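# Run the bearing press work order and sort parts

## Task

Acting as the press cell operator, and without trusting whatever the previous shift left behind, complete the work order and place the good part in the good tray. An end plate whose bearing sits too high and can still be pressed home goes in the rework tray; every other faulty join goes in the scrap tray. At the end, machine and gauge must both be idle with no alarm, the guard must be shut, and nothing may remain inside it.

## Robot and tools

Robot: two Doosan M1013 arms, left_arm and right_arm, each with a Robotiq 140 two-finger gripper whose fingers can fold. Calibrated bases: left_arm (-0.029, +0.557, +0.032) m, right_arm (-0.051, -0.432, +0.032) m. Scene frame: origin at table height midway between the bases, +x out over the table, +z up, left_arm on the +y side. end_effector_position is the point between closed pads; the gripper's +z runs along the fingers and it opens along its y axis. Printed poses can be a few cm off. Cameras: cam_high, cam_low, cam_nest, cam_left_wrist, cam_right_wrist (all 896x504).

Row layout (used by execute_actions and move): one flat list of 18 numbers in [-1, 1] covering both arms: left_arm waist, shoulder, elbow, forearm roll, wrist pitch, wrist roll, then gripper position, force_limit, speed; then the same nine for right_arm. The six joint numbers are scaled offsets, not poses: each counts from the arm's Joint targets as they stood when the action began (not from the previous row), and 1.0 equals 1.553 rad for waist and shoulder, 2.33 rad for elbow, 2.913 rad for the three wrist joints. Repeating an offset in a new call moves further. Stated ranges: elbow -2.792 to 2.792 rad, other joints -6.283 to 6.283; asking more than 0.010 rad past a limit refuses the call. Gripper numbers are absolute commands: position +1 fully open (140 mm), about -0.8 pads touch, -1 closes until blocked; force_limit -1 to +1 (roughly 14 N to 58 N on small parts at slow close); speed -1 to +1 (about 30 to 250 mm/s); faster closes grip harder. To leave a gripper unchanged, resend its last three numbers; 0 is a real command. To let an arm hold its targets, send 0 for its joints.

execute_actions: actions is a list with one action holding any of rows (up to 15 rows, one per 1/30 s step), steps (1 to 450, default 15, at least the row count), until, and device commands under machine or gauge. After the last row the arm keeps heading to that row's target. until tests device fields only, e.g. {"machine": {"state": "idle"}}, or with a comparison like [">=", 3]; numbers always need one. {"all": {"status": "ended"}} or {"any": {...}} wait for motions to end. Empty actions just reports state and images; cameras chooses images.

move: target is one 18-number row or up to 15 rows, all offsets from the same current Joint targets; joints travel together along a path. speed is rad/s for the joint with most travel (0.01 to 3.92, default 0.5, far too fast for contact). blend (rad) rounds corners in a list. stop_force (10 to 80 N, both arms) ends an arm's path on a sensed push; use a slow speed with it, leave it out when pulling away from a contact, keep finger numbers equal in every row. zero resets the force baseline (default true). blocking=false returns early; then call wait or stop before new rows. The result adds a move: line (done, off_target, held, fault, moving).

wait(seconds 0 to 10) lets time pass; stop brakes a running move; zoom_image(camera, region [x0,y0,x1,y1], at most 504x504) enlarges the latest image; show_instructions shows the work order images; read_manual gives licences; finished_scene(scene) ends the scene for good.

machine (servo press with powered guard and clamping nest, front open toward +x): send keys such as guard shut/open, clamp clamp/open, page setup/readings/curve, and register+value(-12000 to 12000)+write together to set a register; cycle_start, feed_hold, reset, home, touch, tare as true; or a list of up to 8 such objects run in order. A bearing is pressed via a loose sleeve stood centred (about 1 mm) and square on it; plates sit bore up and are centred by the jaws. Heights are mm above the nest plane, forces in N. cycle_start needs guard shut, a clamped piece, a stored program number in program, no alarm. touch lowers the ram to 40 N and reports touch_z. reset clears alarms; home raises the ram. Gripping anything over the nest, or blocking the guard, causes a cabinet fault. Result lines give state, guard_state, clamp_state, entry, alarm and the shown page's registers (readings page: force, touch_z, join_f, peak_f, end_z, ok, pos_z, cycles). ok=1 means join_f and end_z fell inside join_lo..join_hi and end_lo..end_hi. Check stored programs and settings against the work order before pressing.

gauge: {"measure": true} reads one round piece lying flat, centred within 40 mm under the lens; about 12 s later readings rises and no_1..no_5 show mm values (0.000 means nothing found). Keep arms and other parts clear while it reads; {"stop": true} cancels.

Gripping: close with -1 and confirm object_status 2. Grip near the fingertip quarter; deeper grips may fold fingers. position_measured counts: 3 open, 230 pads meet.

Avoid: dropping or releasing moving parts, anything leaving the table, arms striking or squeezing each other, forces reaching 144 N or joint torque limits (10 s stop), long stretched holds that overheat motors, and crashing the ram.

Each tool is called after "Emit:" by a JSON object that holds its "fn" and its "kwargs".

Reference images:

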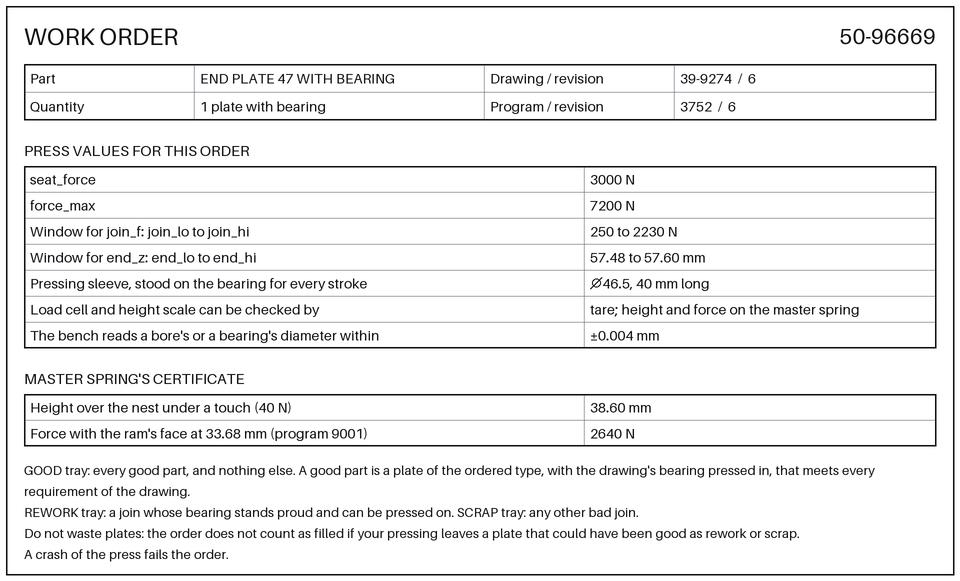

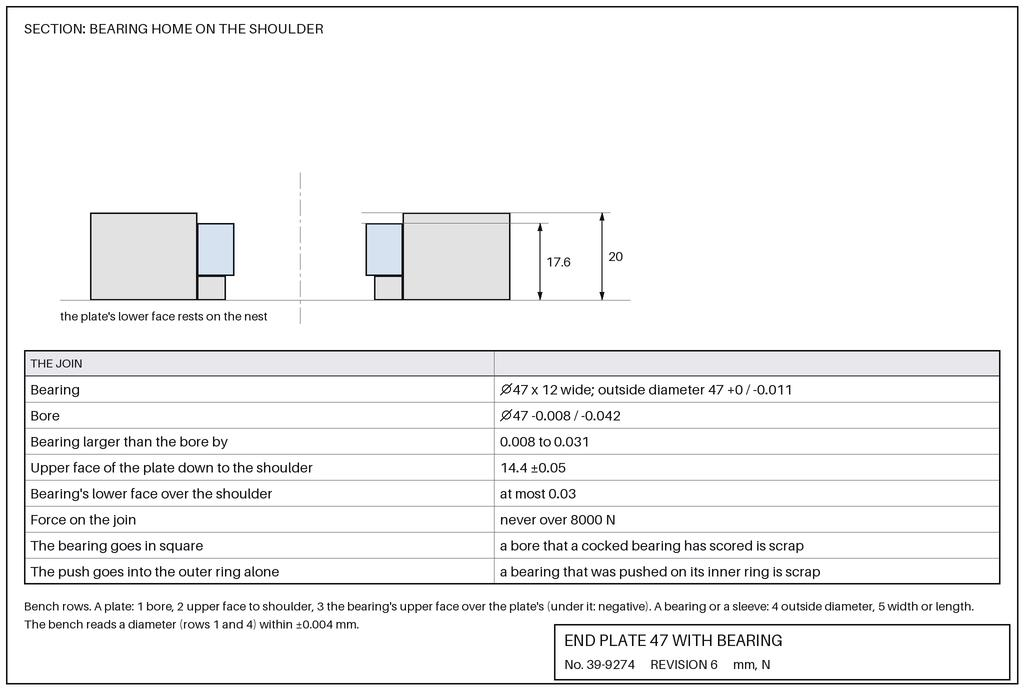

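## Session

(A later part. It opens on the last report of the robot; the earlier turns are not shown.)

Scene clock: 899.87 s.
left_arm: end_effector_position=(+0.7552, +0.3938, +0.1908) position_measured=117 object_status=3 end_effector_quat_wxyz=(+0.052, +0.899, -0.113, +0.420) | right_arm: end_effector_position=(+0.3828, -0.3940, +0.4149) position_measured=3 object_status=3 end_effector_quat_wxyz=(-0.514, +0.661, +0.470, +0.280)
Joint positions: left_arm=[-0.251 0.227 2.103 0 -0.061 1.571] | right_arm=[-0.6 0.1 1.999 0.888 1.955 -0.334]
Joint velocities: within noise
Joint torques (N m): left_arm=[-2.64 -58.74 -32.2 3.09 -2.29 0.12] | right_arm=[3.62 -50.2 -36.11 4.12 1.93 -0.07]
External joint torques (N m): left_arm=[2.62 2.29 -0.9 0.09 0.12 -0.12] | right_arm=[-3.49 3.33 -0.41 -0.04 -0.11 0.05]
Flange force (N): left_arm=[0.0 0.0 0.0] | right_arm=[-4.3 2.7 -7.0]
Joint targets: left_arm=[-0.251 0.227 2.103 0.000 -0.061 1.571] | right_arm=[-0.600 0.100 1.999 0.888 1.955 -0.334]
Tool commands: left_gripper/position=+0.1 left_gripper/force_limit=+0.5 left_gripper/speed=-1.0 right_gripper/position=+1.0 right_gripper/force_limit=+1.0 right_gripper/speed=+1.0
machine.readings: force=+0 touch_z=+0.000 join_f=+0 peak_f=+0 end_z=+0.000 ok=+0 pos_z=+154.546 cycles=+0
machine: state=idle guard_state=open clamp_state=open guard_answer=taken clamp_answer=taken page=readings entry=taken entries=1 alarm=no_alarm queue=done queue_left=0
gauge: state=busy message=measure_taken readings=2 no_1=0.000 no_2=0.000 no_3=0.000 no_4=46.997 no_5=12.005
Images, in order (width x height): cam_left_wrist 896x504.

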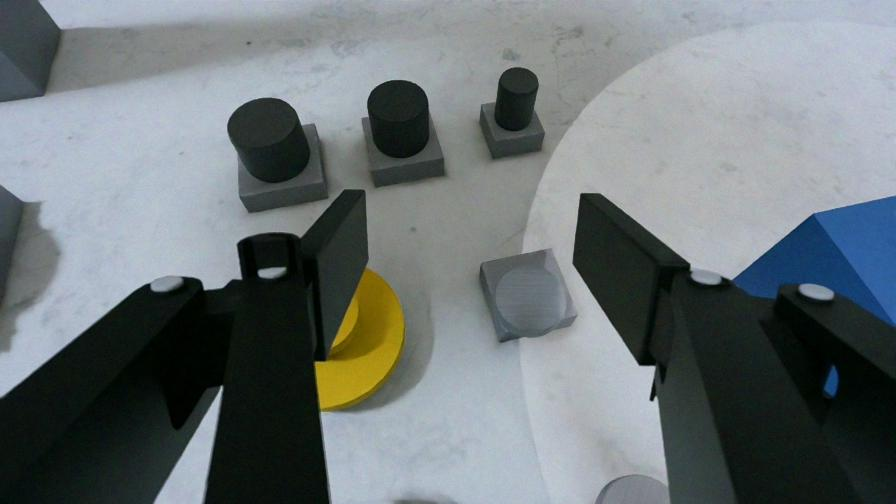

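Emit:
{"fn": "move", "kwargs": {"target": [[0.0547,0,0,0,0,0,0.6,0.5,-0.5,0,0,0,0,0,0,1,1,1],[0.0547,0.0805,0.0004,0,-0.0433,0,0.6,0.5,-0.5,0,0,0,0,0,0,1,1,1]], "speed": [0.3,0.3], "cameras": ["cam_left_wrist"]}}

Scene clock: 909.00 s.
left_arm: end_effector_position=(+0.7886, +0.4572, +0.1209) position_measured=53 object_status=3 end_effector_quat_wxyz=(+0.034, +0.903, -0.074, +0.421) | right_arm: end_effector_position=(+0.3828, -0.3940, +0.4149) position_measured=3 object_status=3 end_effector_quat_wxyz=(-0.514, +0.661, +0.470, +0.280)
Joint positions: left_arm=[-0.166 0.352 2.104 0 -0.187 1.571] | right_arm=[-0.6 0.1 1.999 0.888 1.955 -0.334]
Joint velocities: within noise
Joint torques (N m): left_arm=[-2.62 -69.19 -28.5 2.64 -2.3 0.11] | right_arm=[3.61 -49.71 -36.06 4.24 1.89 0]
External joint torques (N m): left_arm=[2.66 3.96 -0.73 0.14 0.13 -0.11] | right_arm=[-3.44 2.58 -0.49 -0.16 -0.05 -0.02]
Flange force (N): left_arm=[0.0 0.0 0.0] | right_arm=[-4.1 1.5 -6.8]
Joint targets: left_arm=[-0.166 0.352 2.104 0.000 -0.187 1.571] | right_arm=[-0.600 0.100 1.999 0.888 1.955 -0.334]
machine.readings: force=+0 touch_z=+0.000 join_f=+0 peak_f=+0 end_z=+0.000 ok=+0 pos_z=+154.546 cycles=+0
machine: state=idle guard_state=open clamp_state=open guard_answer=taken clamp_answer=taken page=readings entry=taken entries=1 alarm=no_alarm queue=done queue_left=0
gauge: state=busy message=measure_taken readings=2 no_1=0.000 no_2=0.000 no_3=0.000 no_4=46.997 no_5=12.005
move: done
Images, in order (width x height): cam_left_wrist 896x504.

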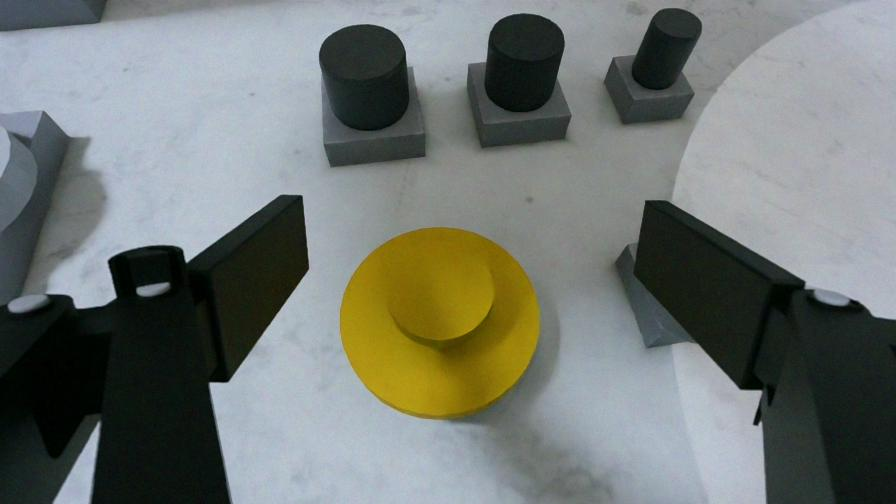

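Emit:
{"fn": "move", "kwargs": {"target": [[0.0095,0.0,0,0,0,0,0.45,0.5,-0.5,0,0,0,0,0,0,1,1,1],[0.0095,0.0785,0.0125,0,-0.0520,0,0.45,0.0,-0.5,0,0,0,0,0,0,1,1,1]], "speed": [0.1,0.15], "cameras": ["cam_left_wrist"]}}

Scene clock: 925.70 s.
left_arm: end_effector_position=(+0.7902, +0.4692, +0.0423) position_measured=72 object_status=3 end_effector_quat_wxyz=(+0.031, +0.904, -0.068, +0.422) | right_arm: end_effector_position=(+0.3828, -0.3940, +0.4149) position_measured=3 object_status=3 end_effector_quat_wxyz=(-0.514, +0.661, +0.470, +0.280)
Joint positions: left_arm=[-0.151 0.474 2.133 0 -0.339 1.571] | right_arm=[-0.6 0.1 1.999 0.888 1.955 -0.334]
Joint velocities: within noise
Joint torques (N m): left_arm=[-2.54 -74.6 -23.35 2.1 -2.3 0.11] | right_arm=[3.32 -50.13 -36.03 4.15 1.96 -0.08]
External joint torques (N m): left_arm=[2.63 2.56 -0.68 0.14 0.11 -0.11] | right_arm=[-3.28 3.56 -0.41 -0.07 -0.13 0.06]
Flange force (N): left_arm=[-0.4 -5.7 5.5] | right_arm=[-4.3 3.3 -6.9]
Joint targets: left_arm=[-0.151 0.474 2.133 0.000 -0.339 1.571] | right_arm=[-0.600 0.100 1.999 0.888 1.955 -0.334]
machine.readings: force=+0 touch_z=+0.000 join_f=+0 peak_f=+0 end_z=+0.000 ok=+0 pos_z=+154.546 cycles=+0
machine: state=idle guard_state=open clamp_state=open guard_answer=taken clamp_answer=taken page=readings entry=taken entries=1 alarm=no_alarm queue=done queue_left=0
gauge: message=measure_taken readings=3 no_1=46.973 no_2=14.402 no_3=0.000 no_4=0.000 no_5=0.000
move: done
Images, in order (width x height): cam_left_wrist 896x504.

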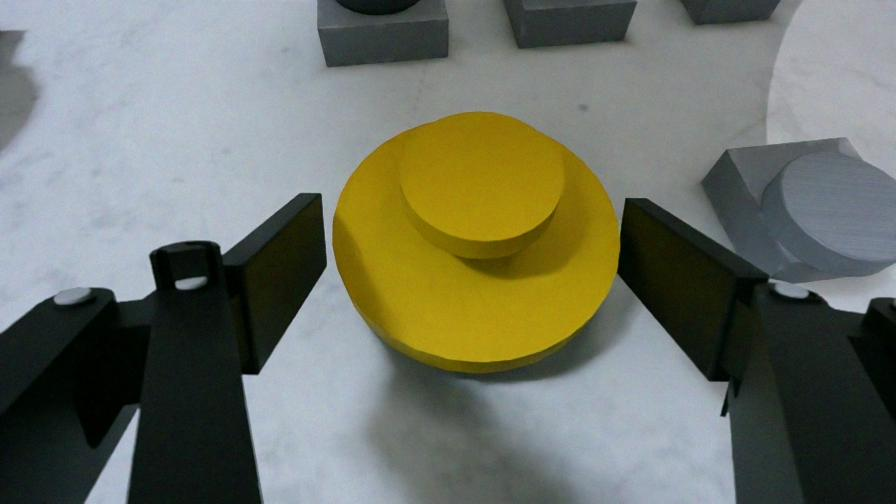

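Emit:
{"fn": "move", "kwargs": {"target": [[0,0.0013,0.0004,0,-0.0007,0,0.45,0.0,-1,0,0,0,0,0,0,1,1,1],[0,0.0013,0.0004,0,-0.0007,0,-1,0.4,-1,0,0,0,0,0,0,1,1,1]], "speed": [0.02,0.05], "cameras": []}}

Emit:
{"fn": "execute_actions", "kwargs": {"actions": [{"gauge":{"measure":true},"steps":15}], "cameras": ["cam_left_wrist"]}}

Scene clock: 945.50 s.
left_arm: end_effector_position=(+0.7897, +0.4693, +0.0406) position_measured=86 object_status=0 end_effector_quat_wxyz=(+0.031, +0.904, -0.068, +0.422) | right_arm: end_effector_position=(+0.3828, -0.3940, +0.4149) position_measured=3 object_status=3 end_effector_quat_wxyz=(-0.514, +0.661, +0.470, +0.280)
Joint positions: left_arm=[-0.151 0.476 2.134 0 -0.341 1.571] | right_arm=[-0.6 0.1 1.999 0.888 1.955 -0.334]
Joint velocities: within noise
Joint torques (N m): left_arm=[-2.82 -57.38 -22.09 2.09 0.47 0.18] | right_arm=[3.42 -49.81 -35.99 4.13 1.89 -0.1]
External joint torques (N m): left_arm=[2.87 -14.32 -1.82 0.14 -2.65 -0.18] | right_arm=[-3.22 3.12 -0.44 -0.07 -0.06 0.08]
Flange force (N): left_arm=[6.3 -5.3 -22.1] | right_arm=[-3.9 2.6 -6.6]
Joint targets: left_arm=[-0.151 0.476 2.134 0.000 -0.341 1.571] | right_arm=[-0.600 0.100 1.999 0.888 1.955 -0.334]
machine.readings: force=+0 touch_z=+0.000 join_f=+0 peak_f=+0 end_z=+0.000 ok=+0 pos_z=+154.546 cycles=+0
machine: state=idle guard_state=open clamp_state=open guard_answer=taken clamp_answer=taken page=readings entry=taken entries=1 alarm=no_alarm queue=done queue_left=0
gauge: message=measure_taken readings=3 no_1=46.973 no_2=14.402 no_3=0.000 no_4=0.000 no_5=0.000
move: done
No camera images: "cameras" was empty.

Scene clock: 946.20 s.
left_arm: end_effector_position=(+0.7897, +0.4693, +0.0406) position_measured=86 object_status=2 end_effector_quat_wxyz=(+0.031, +0.904, -0.068, +0.421) | right_arm: end_effector_position=(+0.3828, -0.3940, +0.4149) position_measured=3 object_status=3 end_effector_quat_wxyz=(-0.514, +0.661, +0.470, +0.280)
Joint positions: left_arm=[-0.151 0.476 2.134 0 -0.341 1.571] | right_arm=[-0.6 0.1 1.999 0.888 1.955 -0.334]
Joint velocities: within noise
Joint torques (N m): left_arm=[-2.91 -56.49 -21.61 2.1 0.63 0.18] | right_arm=[3.41 -50.52 -35.68 4.14 1.88 -0.1]
External joint torques (N m): left_arm=[2.97 -15.84 -2.3 0.13 -2.81 -0.18] | right_arm=[-3.36 3.65 -0.87 -0.05 -0.04 0.08]
Flange force (N): left_arm=[7.6 -5.4 -24.1] | right_arm=[-3.8 3.7 -7.7]
Joint targets: left_arm=[-0.151 0.476 2.134 0.000 -0.341 1.571] | right_arm=[-0.600 0.100 1.999 0.888 1.955 -0.334]
Tool commands: left_gripper/position=-1.0 left_gripper/force_limit=+0.4 left_gripper/speed=-1.0 right_gripper/position=+1.0 right_gripper/force_limit=+1.0 right_gripper/speed=+1.0
machine.readings: force=+0 touch_z=+0.000 join_f=+0 peak_f=+0 end_z=+0.000 ok=+0 pos_z=+154.546 cycles=+0
machine: state=idle guard_state=open clamp_state=open guard_answer=taken clamp_answer=taken page=readings entry=taken entries=1 alarm=no_alarm queue=done queue_left=0
gauge: state=busy message=measure_taken readings=3 no_1=46.973 no_2=14.402 no_3=0.000 no_4=0.000 no_5=0.000
Images, in order (width x height): cam_left_wrist 896x504.

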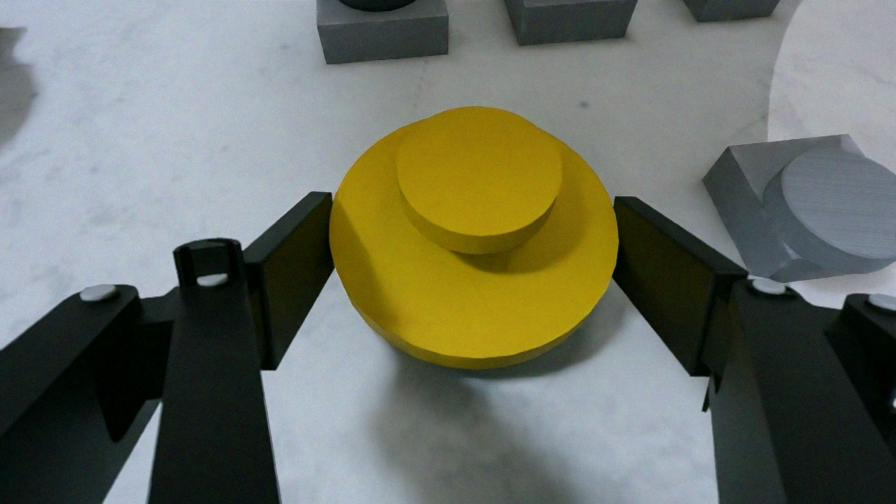

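Emit:
{"fn": "move", "kwargs": {"target": [[0,-0.0798,-0.0129,0,0.0529,0,-1,0.4,-1,0,0,0,0,0,0,1,1,1],[-0.0637,-0.1874,-0.1966,0,0.2575,0,-1,0.4,-1,0,0,0,0,0,0,1,1,1],[-0.0909,-0.0722,-0.0975,-0.3862,0.4432,0.6931,-1,0.4,-1,0,0,0,0,0,0,1,1,1],[-0.2093,-0.0206,-0.1292,-0.413,0.3979,0.6708,-1,0.4,-1,0,0,0,0,0,0,1,1,1],[-0.2117,-0.0058,-0.1227,-0.4257,0.3927,0.6878,-1,0.4,-1,0,0,0,0,0,0,1,1,1]], "speed": [0.15,0.6,0.7,0.2,0.05], "cameras": ["cam_left_wrist"]}}

Emit:
{"fn": "move", "kwargs": {"target": [[-0.0008,0.0065,0.0026,-0.0052,-0.0021,0.0071,-1,0.4,-1,0,0,0,0,0,0,1,1,1]], "speed": 0.02, "stop_force": 12, "cameras": ["cam_left_wrist"]}}

Scene clock: 972.73 s.
left_arm: end_effector_position=(+0.6006, +0.0154, +0.1466) position_measured=86 object_status=2 end_effector_quat_wxyz=(+0.299, +0.641, -0.641, +0.299) | right_arm: end_effector_position=(+0.3828, -0.3940, +0.4149) position_measured=3 object_status=3 end_effector_quat_wxyz=(-0.514, +0.661, +0.470, +0.280)
Joint positions: left_arm=[-0.48 0.467 1.848 -1.24 0.803 3.575] | right_arm=[-0.6 0.1 1.999 0.888 1.955 -0.334]
Joint velocities: within noise
Joint torques (N m): left_arm=[-2.49 -86.28 -32.58 -1.82 1.72 0.17] | right_arm=[3.25 -49.79 -36.03 4.13 1.95 -0.03]
External joint torques (N m): left_arm=[2.6 9.84 3.07 1.46 -0.82 -0.17] | right_arm=[-3.24 3.1 -0.45 -0.05 -0.12 0.01]
Flange force (N): left_arm=[-8.5 -8.0 6.4] | right_arm=[-4.0 2.6 -6.6]
Joint targets: left_arm=[-0.480 0.467 1.848 -1.240 0.803 3.575] | right_arm=[-0.600 0.100 1.999 0.888 1.955 -0.334]
machine.readings: force=+0 touch_z=+0.000 join_f=+0 peak_f=+0 end_z=+0.000 ok=+0 pos_z=+154.546 cycles=+0
machine: state=idle guard_state=open clamp_state=open guard_answer=taken clamp_answer=taken page=readings entry=taken entries=1 alarm=no_alarm queue=done queue_left=0
gauge: message=measure_taken readings=4 no_1=46.973 no_2=14.394 no_3=0.000 no_4=0.000 no_5=0.000
move: done
Images, in order (width x height): cam_left_wrist 896x504.

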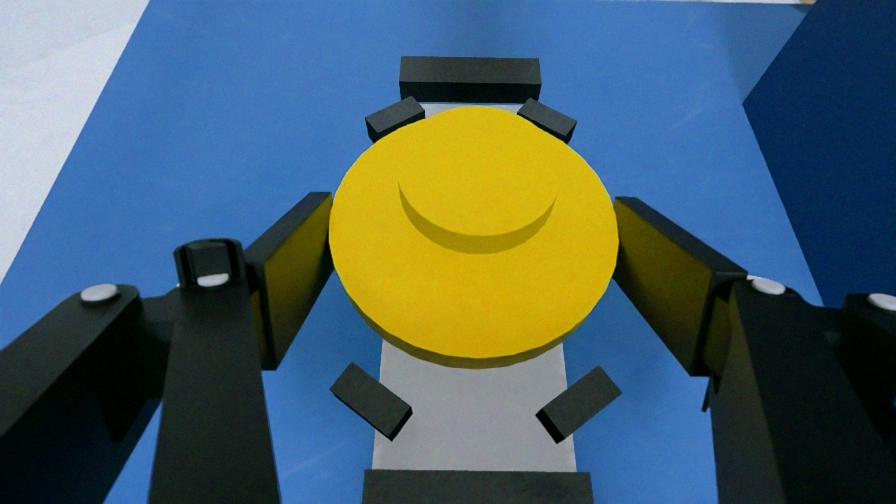

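Scene clock: 974.13 s.
left_arm: end_effector_position=(+0.6000, +0.0150, +0.1394) position_measured=86 object_status=2 end_effector_quat_wxyz=(+0.299, +0.641, -0.641, +0.299) | right_arm: end_effector_position=(+0.3828, -0.3940, +0.4149) position_measured=3 object_status=3 end_effector_quat_wxyz=(-0.514, +0.661, +0.470, +0.280)
Joint positions: left_arm=[-0.481 0.474 1.853 -1.252 0.799 3.591] | right_arm=[-0.6 0.1 1.999 0.888 1.955 -0.334]
Joint velocities: within noise
Joint torques (N m): left_arm=[-6.57 -68.23 -24.34 0.85 -1.03 0.4] | right_arm=[3.55 -50.08 -35.88 4.15 1.88 -0.09]
External joint torques (N m): left_arm=[6.64 -9.25 -4.97 -1.25 1.97 -0.4] | right_arm=[-3.45 3.37 -0.6 -0.08 -0.04 0.07]
Flange force (N): left_arm=[3.8 -4.0 -16.0] | right_arm=[-4.1 2.9 -7.3]
Joint targets: left_arm=[-0.481 0.474 1.853 -1.252 0.799 3.591] | right_arm=[-0.600 0.100 1.999 0.888 1.955 -0.334]
machine.readings: force=+0 touch_z=+0.000 join_f=+0 peak_f=+0 end_z=+0.000 ok=+0 pos_z=+154.546 cycles=+0
machine: state=idle guard_state=open clamp_state=open guard_answer=taken clamp_answer=taken page=readings entry=taken entries=1 alarm=no_alarm queue=done queue_left=0
gauge: message=measure_taken readings=4 no_1=46.973 no_2=14.394 no_3=0.000 no_4=0.000 no_5=0.000
move: contact (left_arm)
Images, in order (width x height): cam_left_wrist 896x504.

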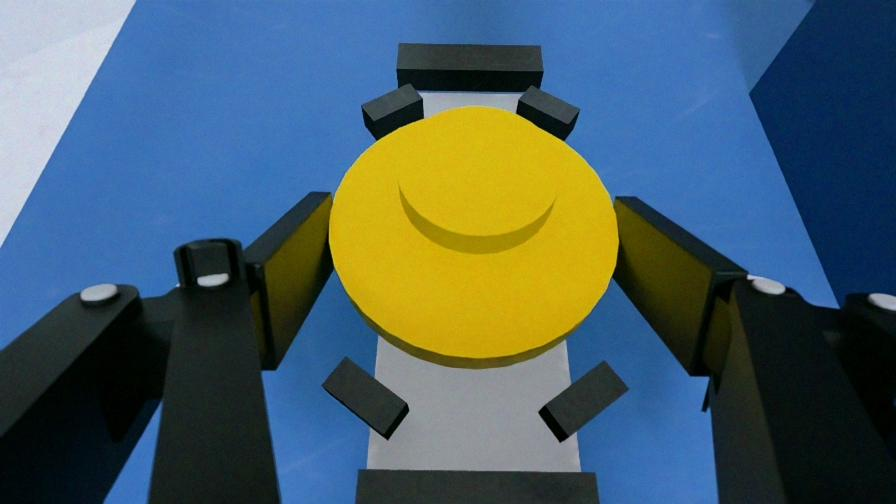

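Emit:
{"fn": "move", "kwargs": {"target": [[0,0,0,0,0,0,0.5,0.4,-1,0,0,0,0,0,0,1,1,1]], "speed": 0.02, "cameras": []}}

Emit:
{"fn": "execute_actions", "kwargs": {"actions": [{"machine":{"clamp":"clamp"},"steps":75}], "cameras": []}}

Emit:
{"fn": "move", "kwargs": {"target": [[0.0032,-0.0194,-0.0086,0.0168,0.0065,-0.0227,0.5,0.4,-1,0,0,0,0,0,0,1,1,1],[0.1214,-0.0710,0.0231,0.0434,0.0519,0,0.5,0.4,-1,0,0,0,0,0,0,1,1,1],[0.1487,-0.1861,-0.0760,0.4298,-0.1339,-0.6934,0.5,0.4,-1,0,0,0,0,0,0,1,1,1]], "speed": [0.1,0.3,0.8], "cameras": ["cam_nest"]}}

Emit:
{"fn": "execute_actions", "kwargs": {"actions": [{"machine":[{"guard":"shut"},{"touch":true}],"steps":450,"until":{"machine":{"queue":"done"}}}], "cameras": []}}

Scene clock: 992.33 s.
left_arm: end_effector_position=(+0.5999, +0.0150, +0.1393) position_measured=66 object_status=0 end_effector_quat_wxyz=(+0.299, +0.641, -0.641, +0.299) | right_arm: end_effector_position=(+0.3828, -0.3940, +0.4149) position_measured=3 object_status=3 end_effector_quat_wxyz=(-0.514, +0.661, +0.470, +0.280)
Joint positions: left_arm=[-0.481 0.474 1.853 -1.252 0.799 3.591] | right_arm=[-0.6 0.1 1.999 0.888 1.955 -0.334]
Joint velocities: within noise
Joint torques (N m): left_arm=[-2.78 -80.37 -28.5 -0.52 0.89 0.08] | right_arm=[3.34 -50.09 -36.01 4.15 1.96 0]
External joint torques (N m): left_arm=[3.02 3.23 -0.65 0.14 0.03 -0.08] | right_arm=[-3.33 3.43 -0.5 -0.07 -0.13 -0.03]
Flange force (N): left_arm=[-3.4 -7.1 0.6] | right_arm=[-4.3 3.1 -7.0]
Joint targets: left_arm=[-0.481 0.474 1.853 -1.252 0.799 3.591] | right_arm=[-0.600 0.100 1.999 0.888 1.955 -0.334]
machine.readings: force=+0 touch_z=+0.000 join_f=+0 peak_f=+0 end_z=+0.000 ok=+0 pos_z=+154.546 cycles=+0
machine: state=idle guard_state=open clamp_state=open guard_answer=taken clamp_answer=taken page=readings entry=taken entries=1 alarm=no_alarm queue=done queue_left=0
gauge: message=measure_taken readings=4 no_1=46.973 no_2=14.394 no_3=0.000 no_4=0.000 no_5=0.000
move: done
No camera images: "cameras" was empty.

Scene clock: 995.03 s.
left_arm: end_effector_position=(+0.6000, +0.0150, +0.1394) position_measured=66 object_status=3 end_effector_quat_wxyz=(+0.299, +0.641, -0.641, +0.299) | right_arm: end_effector_position=(+0.3828, -0.3940, +0.4149) position_measured=3 object_status=3 end_effector_quat_wxyz=(-0.514, +0.661, +0.470, +0.280)
Joint positions: left_arm=[-0.481 0.474 1.853 -1.252 0.799 3.591] | right_arm=[-0.6 0.1 1.999 0.888 1.955 -0.334]
Joint velocities: within noise
Joint torques (N m): left_arm=[-2.51 -80.12 -28.38 -0.53 0.86 0.09] | right_arm=[3.05 -50.2 -36.06 4.14 1.96 -0.1]
External joint torques (N m): left_arm=[2.67 2.71 -0.92 0.14 0.07 -0.09] | right_arm=[-3.01 3.05 -0.51 -0.05 -0.12 0.07]
Flange force (N): left_arm=[-2.5 -6.8 0.4] | right_arm=[-3.6 2.8 -6.3]
Joint targets: left_arm=[-0.481 0.474 1.853 -1.252 0.799 3.591] | right_arm=[-0.600 0.100 1.999 0.888 1.955 -0.334]
Tool commands: left_gripper/position=+0.5 left_gripper/force_limit=+0.4 left_gripper/speed=-1.0 right_gripper/position=+1.0 right_gripper/force_limit=+1.0 right_gripper/speed=+1.0
machine.readings: force=+0 touch_z=+0.000 join_f=+0 peak_f=+0 end_z=+0.000 ok=+0 pos_z=+154.546 cycles=+0
machine: state=idle guard_state=open clamp_state=clamped guard_answer=taken clamp_answer=taken page=readings entry=taken entries=1 alarm=no_alarm queue=done queue_left=0
gauge: message=measure_taken readings=4 no_1=46.973 no_2=14.394 no_3=0.000 no_4=0.000 no_5=0.000
No camera images: "cameras" was empty.

Scene clock: 999.40 s.
left_arm: end_effector_position=(+0.8569, +0.3688, +0.4206) position_measured=66 object_status=3 end_effector_quat_wxyz=(+0.052, +0.899, -0.112, +0.419) | right_arm: end_effector_position=(+0.3828, -0.3940, +0.4149) position_measured=3 object_status=3 end_effector_quat_wxyz=(-0.514, +0.661, +0.470, +0.280)
Joint positions: left_arm=[-0.25 0.185 1.675 0 0.409 1.571] | right_arm=[-0.6 0.1 1.999 0.888 1.955 -0.334]
Joint velocities: within noise
Joint torques (N m): left_arm=[-2.44 -64.61 -41.54 4.22 -2.32 -0.11] | right_arm=[3.56 -50.71 -36 4.17 1.85 -0.08]
External joint torques (N m): left_arm=[2.61 2.07 -1.55 -0.02 0.15 0.11] | right_arm=[-3.53 3.7 -0.56 -0.08 -0.02 0.05]
Flange force (N): left_arm=[5.0 -4.8 3.9] | right_arm=[-4.4 3.3 -7.6]
Joint targets: left_arm=[-0.250 0.185 1.675 0.000 0.409 1.571] | right_arm=[-0.600 0.100 1.999 0.888 1.955 -0.334]
machine.readings: force=+0 touch_z=+0.000 join_f=+0 peak_f=+0 end_z=+0.000 ok=+0 pos_z=+154.546 cycles=+0
machine: state=idle guard_state=open clamp_state=clamped guard_answer=taken clamp_answer=taken page=readings entry=taken entries=1 alarm=no_alarm queue=done queue_left=0
gauge: message=measure_taken readings=4 no_1=46.973 no_2=14.394 no_3=0.000 no_4=0.000 no_5=0.000
move: done
Images, in order (width x height): cam_nest 896x504.

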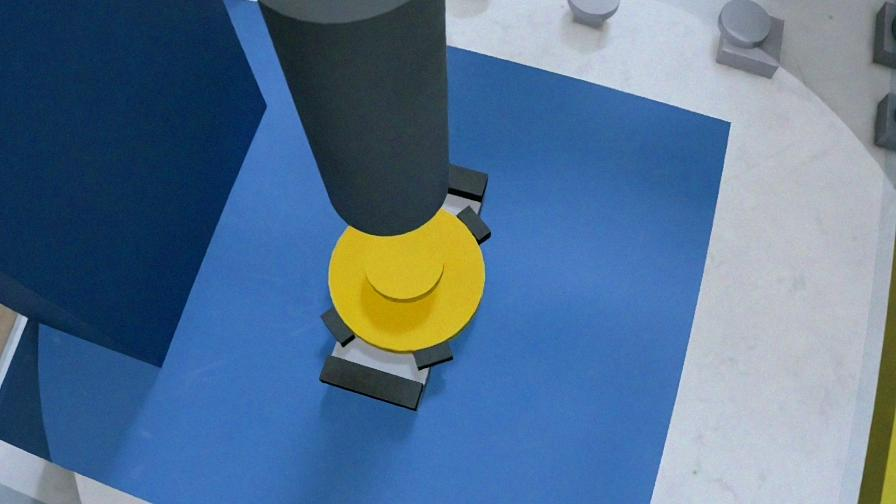

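Scene clock: 1012.47 s.
left_arm: end_effector_position=(+0.8569, +0.3688, +0.4206) position_measured=66 object_status=3 end_effector_quat_wxyz=(+0.052, +0.899, -0.112, +0.419) | right_arm: end_effector_position=(+0.3828, -0.3940, +0.4149) position_measured=3 object_status=3 end_effector_quat_wxyz=(-0.514, +0.661, +0.470, +0.280)
Joint positions: left_arm=[-0.25 0.185 1.675 0 0.409 1.571] | right_arm=[-0.6 0.1 1.999 0.888 1.955 -0.334]
Joint velocities: within noise
Joint torques (N m): left_arm=[-2.51 -64.73 -41.65 4.07 -2.34 0.1] | right_arm=[3.45 -50.39 -35.93 4.14 1.9 -0.09]
External joint torques (N m): left_arm=[2.55 2.51 -1.42 0.13 0.17 -0.11] | right_arm=[-3.22 3.41 -0.59 -0.07 -0.07 0.07]
Flange force (N): left_arm=[5.0 -3.5 4.4] | right_arm=[-3.9 3.2 -7.0]
Joint targets: left_arm=[-0.250 0.185 1.675 0.000 0.409 1.571] | right_arm=[-0.600 0.100 1.999 0.888 1.955 -0.334]
Tool commands: left_gripper/position=+0.5 left_gripper/force_limit=+0.4 left_gripper/speed=-1.0 right_gripper/position=+1.0 right_gripper/force_limit=+1.0 right_gripper/speed=+1.0
machine.readings: force=+0 touch_z=+38.585 join_f=+0 peak_f=+0 end_z=+0.000 ok=+0 pos_z=+154.546 cycles=+0
machine: state=idle guard_state=shut clamp_state=clamped guard_answer=taken clamp_answer=taken page=readings entry=taken entries=2 alarm=no_alarm queue=done queue_left=0
gauge: message=measure_taken readings=4 no_1=46.973 no_2=14.394 no_3=0.000 no_4=0.000 no_5=0.000
No camera images: "cameras" was empty.

Emit:
{"fn": "execute_actions", "kwargs": {"actions": [{"machine":[{"register":"program","value":9001,"write":true},{"cycle_start":true},{"register":"program","value":3752,"write":true}],"steps":450,"until":{"machine":{"queue":"done"}}}], "cameras": []}}

Emit:
{"fn": "execute_actions", "kwargs": {"actions": [{"machine":{"page":"setup"},"steps":1}], "cameras": []}}

Scene clock: 1026.63 s.
left_arm: end_effector_position=(+0.8569, +0.3688, +0.4206) position_measured=66 object_status=3 end_effector_quat_wxyz=(+0.052, +0.899, -0.112, +0.419) | right_arm: end_effector_position=(+0.3828, -0.3940, +0.4149) position_measured=3 object_status=3 end_effector_quat_wxyz=(-0.514, +0.661, +0.470, +0.280)
Joint positions: left_arm=[-0.25 0.185 1.675 0 0.409 1.571] | right_arm=[-0.6 0.1 1.999 0.888 1.955 -0.334]
Joint velocities: within noise
Joint torques (N m): left_arm=[-2.41 -64.45 -41.59 4.03 -2.29 0.08] | right_arm=[3.53 -50.07 -35.95 4.17 1.92 -0.06]
External joint torques (N m): left_arm=[2.49 1.97 -1.54 0.18 0.12 -0.08] | right_arm=[-3.48 3.28 -0.53 -0.09 -0.09 0.04]
Flange force (N): left_arm=[4.9 -3.3 3.8] | right_arm=[-4.2 2.7 -7.2]
Joint targets: left_arm=[-0.250 0.185 1.675 0.000 0.409 1.571] | right_arm=[-0.600 0.100 1.999 0.888 1.955 -0.334]
Tool commands: left_gripper/position=+0.5 left_gripper/force_limit=+0.4 left_gripper/speed=-1.0 right_gripper/position=+1.0 right_gripper/force_limit=+1.0 right_gripper/speed=+1.0
machine.readings: force=+0 touch_z=+38.585 join_f=+2471 peak_f=+2648 end_z=+33.678 ok=+0 pos_z=+154.546 cycles=+1
machine: state=done guard_state=shut clamp_state=clamped guard_answer=taken clamp_answer=taken page=readings entry=taken entries=5 alarm=no_alarm queue=done queue_left=0
gauge: message=measure_taken readings=4 no_1=46.973 no_2=14.394 no_3=0.000 no_4=0.000 no_5=0.000
No camera images: "cameras" was empty.

Scene clock: 1026.87 s.
left_arm: end_effector_position=(+0.8569, +0.3688, +0.4206) position_measured=66 object_status=3 end_effector_quat_wxyz=(+0.052, +0.899, -0.112, +0.419) | right_arm: end_effector_position=(+0.3828, -0.3940, +0.4149) position_measured=3 object_status=3 end_effector_quat_wxyz=(-0.514, +0.661, +0.470, +0.280)
Joint positions: left_arm=[-0.25 0.185 1.675 0 0.409 1.571] | right_arm=[-0.6 0.1 1.999 0.888 1.955 -0.334]
Joint velocities: within noise
Joint torques (N m): left_arm=[-2.88 -64.71 -41.47 4.03 -2.31 0.13] | right_arm=[3.5 -50.29 -35.92 4.17 1.91 -0.07]
External joint torques (N m): left_arm=[3 2.45 -1.55 0.17 0.15 -0.13] | right_arm=[-3.32 3.21 -0.63 -0.09 -0.08 0.05]
Flange force (N): left_arm=[5.2 -4.0 4.5] | right_arm=[-3.9 2.8 -7.1]
Joint targets: left_arm=[-0.250 0.185 1.675 0.000 0.409 1.571] | right_arm=[-0.600 0.100 1.999 0.888 1.955 -0.334]
Tool commands: left_gripper/position=+0.5 left_gripper/force_limit=+0.4 left_gripper/speed=-1.0 right_gripper/position=+1.0 right_gripper/force_limit=+1.0 right_gripper/speed=+1.0
machine.setup: program=+3752 ram_zero=+165.454 seat_force=+3000 force_max=+7200 join_lo=+250 join_hi=+2230 end_lo=+57.480 end_hi=+57.600 cell_gain=+1.022 cell_zero=-28 program_revision=+6 program_top=+57.600 stored1_number=+3752 stored1_revision=+6 stored2_number=+4198 stored2_revision=+5 stored3_number=+2576 stored3_revision=+4 stored4_number=+9001 stored4_revision=+1 stored5_number=+5733 stored5_revision=+2
machine: state=done guard_state=shut clamp_state=clamped guard_answer=taken clamp_answer=taken page=setup entry=taken entries=5 alarm=no_alarm queue=done queue_left=0
gauge: message=measure_taken readings=4 no_1=46.973 no_2=14.394 no_3=0.000 no_4=0.000 no_5=0.000
No camera images: "cameras" was empty.

Emit:
{"fn": "execute_actions", "kwargs": {"actions": [{"machine":{"guard":"open"},"steps":75,"until":{"machine":{"guard_state":"open"}}}], "cameras": []}}

Emit:
{"fn": "move", "kwargs": {"target": [[-0.0271,0.1151,0.0995,-0.3862,0.1857,0.6931,0.55,0.4,-1,0,0,0,0,0,0,1,1,1],[-0.1455,0.1668,0.0678,-0.413,0.1404,0.6708,0.55,0.4,-1,0,0,0,0,0,0,1,1,1],[-0.1487,0.1854,0.076,-0.4291,0.1342,0.6928,0.55,0.4,-1,0,0,0,0,0,0,1,1,1],[-0.1487,0.1854,0.076,-0.4291,0.1342,0.6928,-1,0.4,-1,0,0,0,0,0,0,1,1,1]], "speed": [0.8,0.3,0.05,0.05], "cameras": ["cam_left_wrist"]}}

Emit:
{"fn": "execute_actions", "kwargs": {"actions": [{"machine":{"clamp":"open"},"steps":75}], "cameras": []}}

Scene clock: 1049.43 s.
left_arm: end_effector_position=(+0.8569, +0.3688, +0.4206) position_measured=66 object_status=3 end_effector_quat_wxyz=(+0.052, +0.899, -0.112, +0.419) | right_arm: end_effector_position=(+0.3828, -0.3940, +0.4149) position_measured=3 object_status=3 end_effector_quat_wxyz=(-0.514, +0.661, +0.470, +0.280)
Joint positions: left_arm=[-0.25 0.185 1.675 0 0.409 1.571] | right_arm=[-0.6 0.1 1.999 0.888 1.955 -0.334]
Joint velocities: within noise
Joint torques (N m): left_arm=[-2.8 -64.67 -41.59 4.07 -2.3 0.09] | right_arm=[3.4 -50.13 -36.13 4.2 1.96 -0.12]
External joint torques (N m): left_arm=[2.85 2.76 -1.37 0.12 0.13 -0.09] | right_arm=[-3.26 3.23 -0.38 -0.12 -0.13 0.1]
Flange force (N): left_arm=[5.0 -4.1 4.8] | right_arm=[-4.1 2.7 -6.6]
Joint targets: left_arm=[-0.250 0.185 1.675 0.000 0.409 1.571] | right_arm=[-0.600 0.100 1.999 0.888 1.955 -0.334]
Tool commands: left_gripper/position=+0.5 left_gripper/force_limit=+0.4 left_gripper/speed=-1.0 right_gripper/position=+1.0 right_gripper/force_limit=+1.0 right_gripper/speed=+1.0
machine.setup: program=+3752 ram_zero=+165.454 seat_force=+3000 force_max=+7200 join_lo=+250 join_hi=+2230 end_lo=+57.480 end_hi=+57.600 cell_gain=+1.022 cell_zero=-28 program_revision=+6 program_top=+57.600 stored1_number=+3752 stored1_revision=+6 stored2_number=+4198 stored2_revision=+5 stored3_number=+2576 stored3_revision=+4 stored4_number=+9001 stored4_revision=+1 stored5_number=+5733 stored5_revision=+2
machine: state=done guard_state=open clamp_state=clamped guard_answer=taken clamp_answer=taken page=setup entry=taken entries=5 alarm=no_alarm queue=running queue_left=0
gauge: message=measure_taken readings=4 no_1=46.973 no_2=14.394 no_3=0.000 no_4=0.000 no_5=0.000
No camera images: "cameras" was empty.

Scene clock: 1055.40 s.
left_arm: end_effector_position=(+0.5996, +0.0152, +0.1400) position_measured=85 object_status=0 end_effector_quat_wxyz=(+0.299, +0.641, -0.641, +0.299) | right_arm: end_effector_position=(+0.3828, -0.3940, +0.4149) position_measured=3 object_status=3 end_effector_quat_wxyz=(-0.514, +0.661, +0.470, +0.280)
Joint positions: left_arm=[-0.481 0.473 1.853 -1.25 0.799 3.589] | right_arm=[-0.6 0.1 1.999 0.888 1.955 -0.334]
Joint velocities: within noise
Joint torques (N m): left_arm=[-32.43 -62.68 -14.43 1.45 8.45 0.1] | right_arm=[3.54 -50.22 -35.91 4.09 1.92 -0.12]
External joint torques (N m): left_arm=[32.56 -14.9 -14.89 -1.84 -7.52 -0.1] | right_arm=[-3.56 3.84 -0.53 -0.02 -0.1 0.11]
Flange force (N): left_arm=[-5.5 -26.1 -34.8] | right_arm=[-4.4 3.6 -7.6]
Joint targets: left_arm=[-0.481 0.473 1.853 -1.250 0.799 3.589] | right_arm=[-0.600 0.100 1.999 0.888 1.955 -0.334]
machine.setup: program=+3752 ram_zero=+165.454 seat_force=+3000 force_max=+7200 join_lo=+250 join_hi=+2230 end_lo=+57.480 end_hi=+57.600 cell_gain=+1.022 cell_zero=-28 program_revision=+6 program_top=+57.600 stored1_number=+3752 stored1_revision=+6 stored2_number=+4198 stored2_revision=+5 stored3_number=+2576 stored3_revision=+4 stored4_number=+9001 stored4_revision=+1 stored5_number=+5733 stored5_revision=+2
machine: state=done guard_state=open clamp_state=clamped guard_answer=taken clamp_answer=taken page=setup entry=taken entries=5 alarm=no_alarm queue=done queue_left=0
gauge: message=measure_taken readings=4 no_1=46.973 no_2=14.394 no_3=0.000 no_4=0.000 no_5=0.000
move: done
Images, in order (width x height): cam_left_wrist 896x504.

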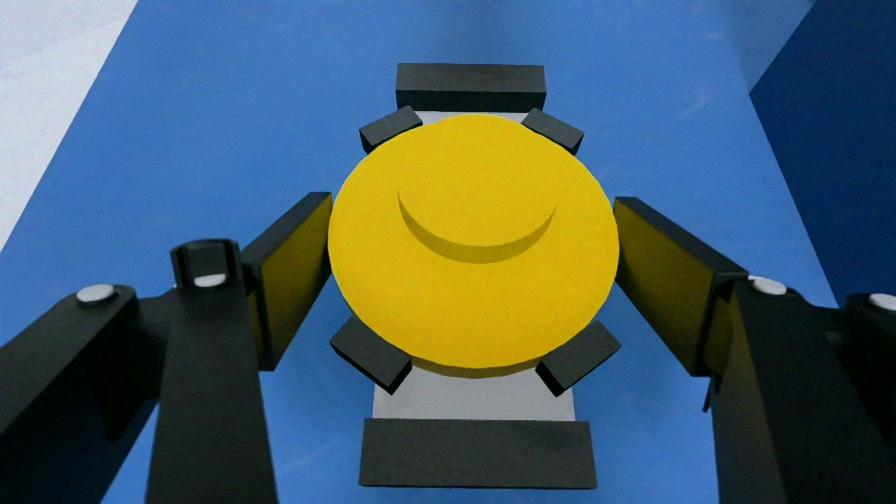

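Scene clock: 1058.10 s.
left_arm: end_effector_position=(+0.5995, +0.0152, +0.1400) position_measured=85 object_status=2 end_effector_quat_wxyz=(+0.299, +0.641, -0.641, +0.299) | right_arm: end_effector_position=(+0.3828, -0.3940, +0.4149) position_measured=3 object_status=3 end_effector_quat_wxyz=(-0.514, +0.661, +0.470, +0.280)
Joint positions: left_arm=[-0.481 0.473 1.853 -1.25 0.799 3.589] | right_arm=[-0.6 0.1 1.999 0.888 1.955 -0.334]
Joint velocities: within noise
Joint torques (N m): left_arm=[-9.64 -62.56 -17.8 2.13 1.11 -0.48] | right_arm=[3.23 -49.89 -35.98 4.13 1.91 -0.07]
External joint torques (N m): left_arm=[9.77 -14.61 -11.48 -2.52 -0.18 0.48] | right_arm=[-3.27 3 -0.58 -0.04 -0.08 0.04]
Flange force (N): left_arm=[7.3 -8.8 -18.8] | right_arm=[-3.8 2.5 -6.8]
Joint targets: left_arm=[-0.481 0.473 1.853 -1.250 0.799 3.589] | right_arm=[-0.600 0.100 1.999 0.888 1.955 -0.334]
Tool commands: left_gripper/position=-1.0 left_gripper/force_limit=+0.4 left_gripper/speed=-1.0 right_gripper/position=+1.0 right_gripper/force_limit=+1.0 right_gripper/speed=+1.0
machine.setup: program=+3752 ram_zero=+165.454 seat_force=+3000 force_max=+7200 join_lo=+250 join_hi=+2230 end_lo=+57.480 end_hi=+57.600 cell_gain=+1.022 cell_zero=-28 program_revision=+6 program_top=+57.600 stored1_number=+3752 stored1_revision=+6 stored2_number=+4198 stored2_revision=+5 stored3_number=+2576 stored3_revision=+4 stored4_number=+9001 stored4_revision=+1 stored5_number=+5733 stored5_revision=+2
machine: state=idle guard_state=open clamp_state=open guard_answer=taken clamp_answer=taken page=setup entry=taken entries=5 alarm=no_alarm queue=done queue_left=0
gauge: message=measure_taken readings=4 no_1=46.973 no_2=14.394 no_3=0.000 no_4=0.000 no_5=0.000
No camera images: "cameras" was empty.

Emit:
{"fn": "move", "kwargs": {"target": [[0.0032,-0.0187,-0.0082,0.0161,0.0062,-0.022,-1,0.4,-1,0,0,0,0,0,0,1,1,1],[0.1216,-0.0703,0.0236,0.0429,0.0515,0,-1,0.4,-1,0,0,0,0,0,0,1,1,1],[0.1487,-0.1854,-0.076,0.4291,-0.1342,-0.6928,-1,0.4,-1,0,0,0,0,0,0,1,1,1],[0.2125,-0.0779,0.1082,0.4291,-0.3388,-0.6928,-1,0.4,-1,0,0,0,0,0,0,1,1,1],[0.2125,-0.0040,0.1202,0.4291,-0.3881,-0.6928,-1,0.4,-1,0,0,0,0,0,0,1,1,1]], "speed": [0.1,0.2,0.8,0.6,0.1], "cameras": ["cam_left_wrist"]}}

Emit:
{"fn": "move", "kwargs": {"target": [[0,0.0065,0.0012,0,-0.0043,0,-1,0.4,-1,0,0,0,0,0,0,1,1,1]], "speed": 0.015, "stop_force": 12, "cameras": ["cam_left_wrist"]}}

Scene clock: 1077.43 s.
left_arm: end_effector_position=(+0.7898, +0.4695, +0.0459) position_measured=85 object_status=2 end_effector_quat_wxyz=(+0.031, +0.904, -0.067, +0.422) | right_arm: end_effector_position=(+0.3828, -0.3940, +0.4149) position_measured=3 object_status=3 end_effector_quat_wxyz=(-0.514, +0.661, +0.470, +0.280)
Joint positions: left_arm=[-0.151 0.467 2.133 0 -0.331 1.571] | right_arm=[-0.6 0.1 1.999 0.888 1.955 -0.334]
Joint velocities: within noise
Joint torques (N m): left_arm=[-2.72 -81 -27.78 2.12 -4.4 0.11] | right_arm=[3.2 -49.78 -35.91 4.15 1.94 -0.11]
External joint torques (N m): left_arm=[2.78 9.28 3.49 0.14 2.22 -0.11] | right_arm=[-3.17 2.94 -0.61 -0.07 -0.1 0.09]
Flange force (N): left_arm=[-6.2 -6.1 11.1] | right_arm=[-3.6 2.5 -6.6]
Joint targets: left_arm=[-0.151 0.467 2.133 0.000 -0.331 1.571] | right_arm=[-0.600 0.100 1.999 0.888 1.955 -0.334]
machine.setup: program=+3752 ram_zero=+165.454 seat_force=+3000 force_max=+7200 join_lo=+250 join_hi=+2230 end_lo=+57.480 end_hi=+57.600 cell_gain=+1.022 cell_zero=-28 program_revision=+6 program_top=+57.600 stored1_number=+3752 stored1_revision=+6 stored2_number=+4198 stored2_revision=+5 stored3_number=+2576 stored3_revision=+4 stored4_number=+9001 stored4_revision=+1 stored5_number=+5733 stored5_revision=+2
machine: state=idle guard_state=open clamp_state=open guard_answer=taken clamp_answer=taken page=setup entry=taken entries=5 alarm=no_alarm queue=done queue_left=0
gauge: message=measure_taken readings=4 no_1=46.973 no_2=14.394 no_3=0.000 no_4=0.000 no_5=0.000
move: done
Images, in order (width x height): cam_left_wrist 896x504.

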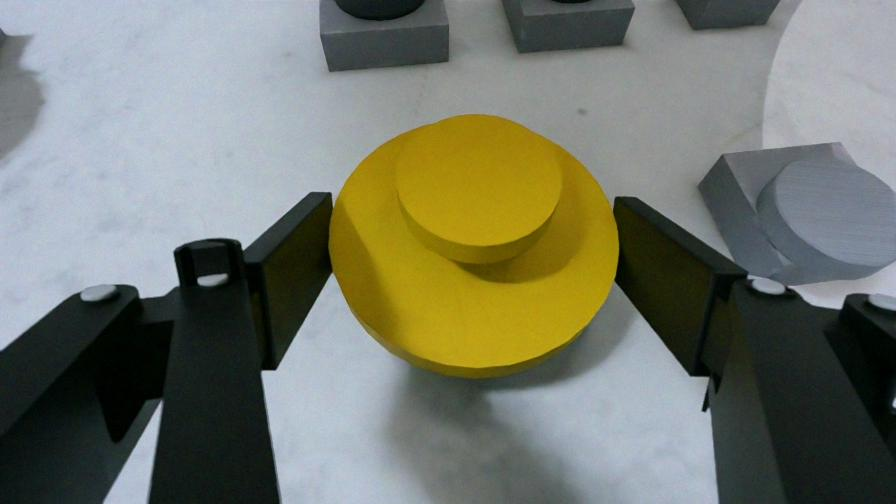

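Scene clock: 1078.83 s.
left_arm: end_effector_position=(+0.7894, +0.4696, +0.0415) position_measured=85 object_status=2 end_effector_quat_wxyz=(+0.031, +0.904, -0.067, +0.422) | right_arm: end_effector_position=(+0.3828, -0.3940, +0.4149) position_measured=3 object_status=3 end_effector_quat_wxyz=(-0.514, +0.661, +0.470, +0.280)
Joint positions: left_arm=[-0.151 0.474 2.134 0 -0.34 1.571] | right_arm=[-0.6 0.1 1.999 0.888 1.955 -0.334]
Joint velocities: within noise
Joint torques (N m): left_arm=[-2.86 -64.55 -21.53 1.99 -0.42 -0.14] | right_arm=[3.36 -50.31 -36.21 4.23 1.95 -0.09]
External joint torques (N m): left_arm=[2.92 -7.39 -2.42 0.25 -1.77 0.14] | right_arm=[-3.25 3.41 -0.29 -0.15 -0.12 0.07]
Flange force (N): left_arm=[4.5 -5.5 -9.3] | right_arm=[-4.4 2.9 -6.6]
Joint targets: left_arm=[-0.151 0.474 2.134 0.000 -0.340 1.571] | right_arm=[-0.600 0.100 1.999 0.888 1.955 -0.334]
machine.setup: program=+3752 ram_zero=+165.454 seat_force=+3000 force_max=+7200 join_lo=+250 join_hi=+2230 end_lo=+57.480 end_hi=+57.600 cell_gain=+1.022 cell_zero=-28 program_revision=+6 program_top=+57.600 stored1_number=+3752 stored1_revision=+6 stored2_number=+4198 stored2_revision=+5 stored3_number=+2576 stored3_revision=+4 stored4_number=+9001 stored4_revision=+1 stored5_number=+5733 stored5_revision=+2
machine: state=idle guard_state=open clamp_state=open guard_answer=taken clamp_answer=taken page=setup entry=taken entries=5 alarm=no_alarm queue=done queue_left=0
gauge: message=measure_taken readings=4 no_1=46.973 no_2=14.394 no_3=0.000 no_4=0.000 no_5=0.000
move: contact (left_arm)
Images, in order (width x height): cam_left_wrist 896x504.

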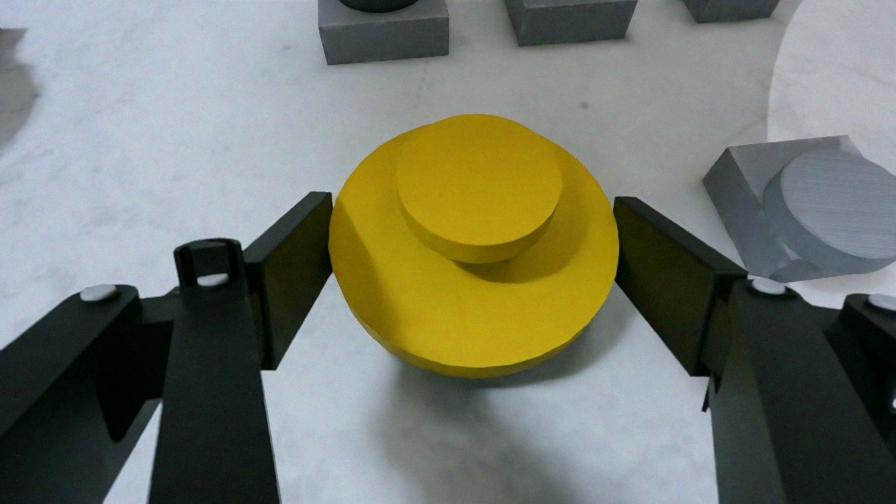

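Emit:
{"fn": "move", "kwargs": {"target": [[0,0,0,0,0,0,0.5,0.4,-1,0,0,0,0,0,0,1,1,1],[0,-0.0786,-0.0129,0,0.0525,0,0.5,0.4,-1,0,0,0,0,0,0,1,1,1],[0.1816,-0.159,-0.0133,0,0.0958,0,0.45,0.4,-1,0,0,0,0,0,0,1,1,1],[0.1878,0.016,-0.083,0,0.0585,0,0.45,0.4,-1,0,0,0,0,0,0,1,1,1]], "speed": [0.02,0.15,0.6,0.3], "cameras": ["cam_left_wrist"]}}

Scene clock: 1097.80 s.
left_arm: end_effector_position=(+0.8690, +0.7214, +0.0884) position_measured=72 object_status=3 end_effector_quat_wxyz=(-0.030, +0.904, +0.065, +0.421) | right_arm: end_effector_position=(+0.3828, -0.3940, +0.4149) position_measured=3 object_status=3 end_effector_quat_wxyz=(-0.514, +0.661, +0.470, +0.280)
Joint positions: left_arm=[0.141 0.499 1.941 0 -0.17 1.571] | right_arm=[-0.6 0.1 1.999 0.888 1.955 -0.334]
Joint velocities: within noise
Joint torques (N m): left_arm=[-2.75 -82.05 -29 2.65 -2.38 0.11] | right_arm=[3.89 -50.39 -35.89 4.12 1.93 -0.02]
External joint torques (N m): left_arm=[2.77 2.26 -0.7 0.17 0.21 -0.11] | right_arm=[-3.89 3.7 -0.57 -0.04 -0.1 0]
Flange force (N): left_arm=[0.0 0.0 0.0] | right_arm=[-4.8 3.1 -8.0]
Joint targets: left_arm=[0.141 0.499 1.941 0.000 -0.170 1.571] | right_arm=[-0.600 0.100 1.999 0.888 1.955 -0.334]
machine.setup: program=+3752 ram_zero=+165.454 seat_force=+3000 force_max=+7200 join_lo=+250 join_hi=+2230 end_lo=+57.480 end_hi=+57.600 cell_gain=+1.022 cell_zero=-28 program_revision=+6 program_top=+57.600 stored1_number=+3752 stored1_revision=+6 stored2_number=+4198 stored2_revision=+5 stored3_number=+2576 stored3_revision=+4 stored4_number=+9001 stored4_revision=+1 stored5_number=+5733 stored5_revision=+2
machine: state=idle guard_state=open clamp_state=open guard_answer=taken clamp_answer=taken page=setup entry=taken entries=5 alarm=no_alarm queue=done queue_left=0
gauge: message=measure_taken readings=4 no_1=46.973 no_2=14.394 no_3=0.000 no_4=0.000 no_5=0.000
move: done
Images, in order (width x height): cam_left_wrist 896x504.

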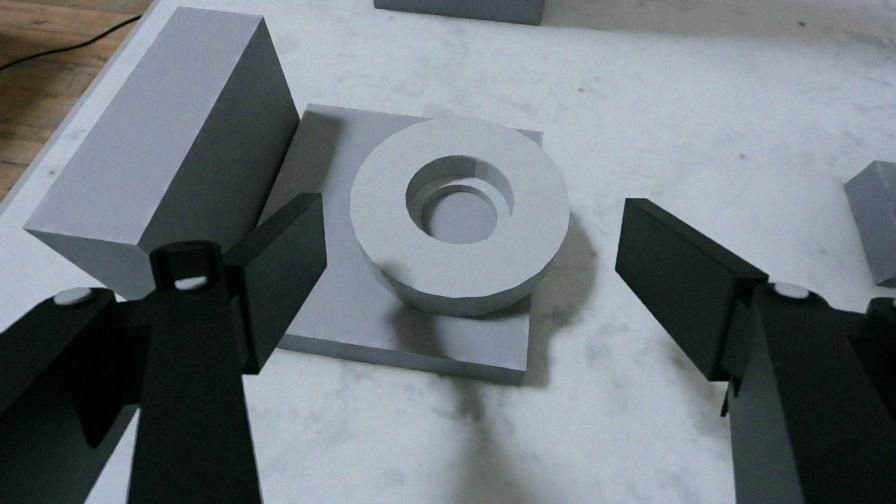

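Emit:
{"fn": "move", "kwargs": {"target": [[0.0020,0.0637,-0.0361,0,-0.0055,0,0.45,0.4,-1,0,0,0,0,0,0,1,1,1],[0.0020,0.0637,-0.0361,0,-0.0055,0,-1,0.5,-1,0,0,0,0,0,0,1,1,1],[0.0020,0.0277,-0.0416,0,0.0182,0,-1,0.5,-1,0,0,0,0,0,0,1,1,1]], "speed": [0.05,0.05,0.1], "cameras": ["cam_left_wrist"]}}

Scene clock: 1108.73 s.
left_arm: end_effector_position=(+0.9138, +0.7309, +0.0953) position_measured=86 object_status=2 end_effector_quat_wxyz=(-0.031, +0.904, +0.066, +0.421) | right_arm: end_effector_position=(+0.3828, -0.3940, +0.4149) position_measured=3 object_status=3 end_effector_quat_wxyz=(-0.514, +0.661, +0.470, +0.280)
Joint positions: left_arm=[0.144 0.542 1.844 0 -0.117 1.571] | right_arm=[-0.6 0.1 1.999 0.888 1.955 -0.334]
Joint velocities: within noise
Joint torques (N m): left_arm=[-2.46 -91.53 -32.72 2.87 -3.18 0.12] | right_arm=[3.58 -50.01 -36.04 4.11 1.87 -0.04]
External joint torques (N m): left_arm=[2.52 6.26 1.29 0.13 1.01 -0.12] | right_arm=[-3.43 2.8 -0.59 -0.02 -0.04 0.02]
Flange force (N): left_arm=[0.0 0.0 0.0] | right_arm=[-3.8 2.0 -6.9]
Joint targets: left_arm=[0.144 0.542 1.844 0.000 -0.117 1.571] | right_arm=[-0.600 0.100 1.999 0.888 1.955 -0.334]
machine.setup: program=+3752 ram_zero=+165.454 seat_force=+3000 force_max=+7200 join_lo=+250 join_hi=+2230 end_lo=+57.480 end_hi=+57.600 cell_gain=+1.022 cell_zero=-28 program_revision=+6 program_top=+57.600 stored1_number=+3752 stored1_revision=+6 stored2_number=+4198 stored2_revision=+5 stored3_number=+2576 stored3_revision=+4 stored4_number=+9001 stored4_revision=+1 stored5_number=+5733 stored5_revision=+2
machine: state=idle guard_state=open clamp_state=open guard_answer=taken clamp_answer=taken page=setup entry=taken entries=5 alarm=no_alarm queue=done queue_left=0
gauge: message=measure_taken readings=4 no_1=46.973 no_2=14.394 no_3=0.000 no_4=0.000 no_5=0.000
move: done
Images, in order (width x height): cam_left_wrist 896x504.

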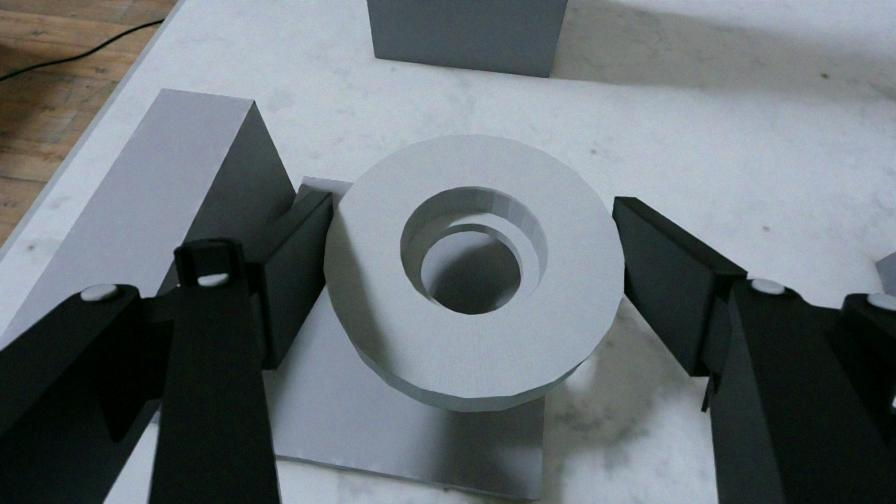

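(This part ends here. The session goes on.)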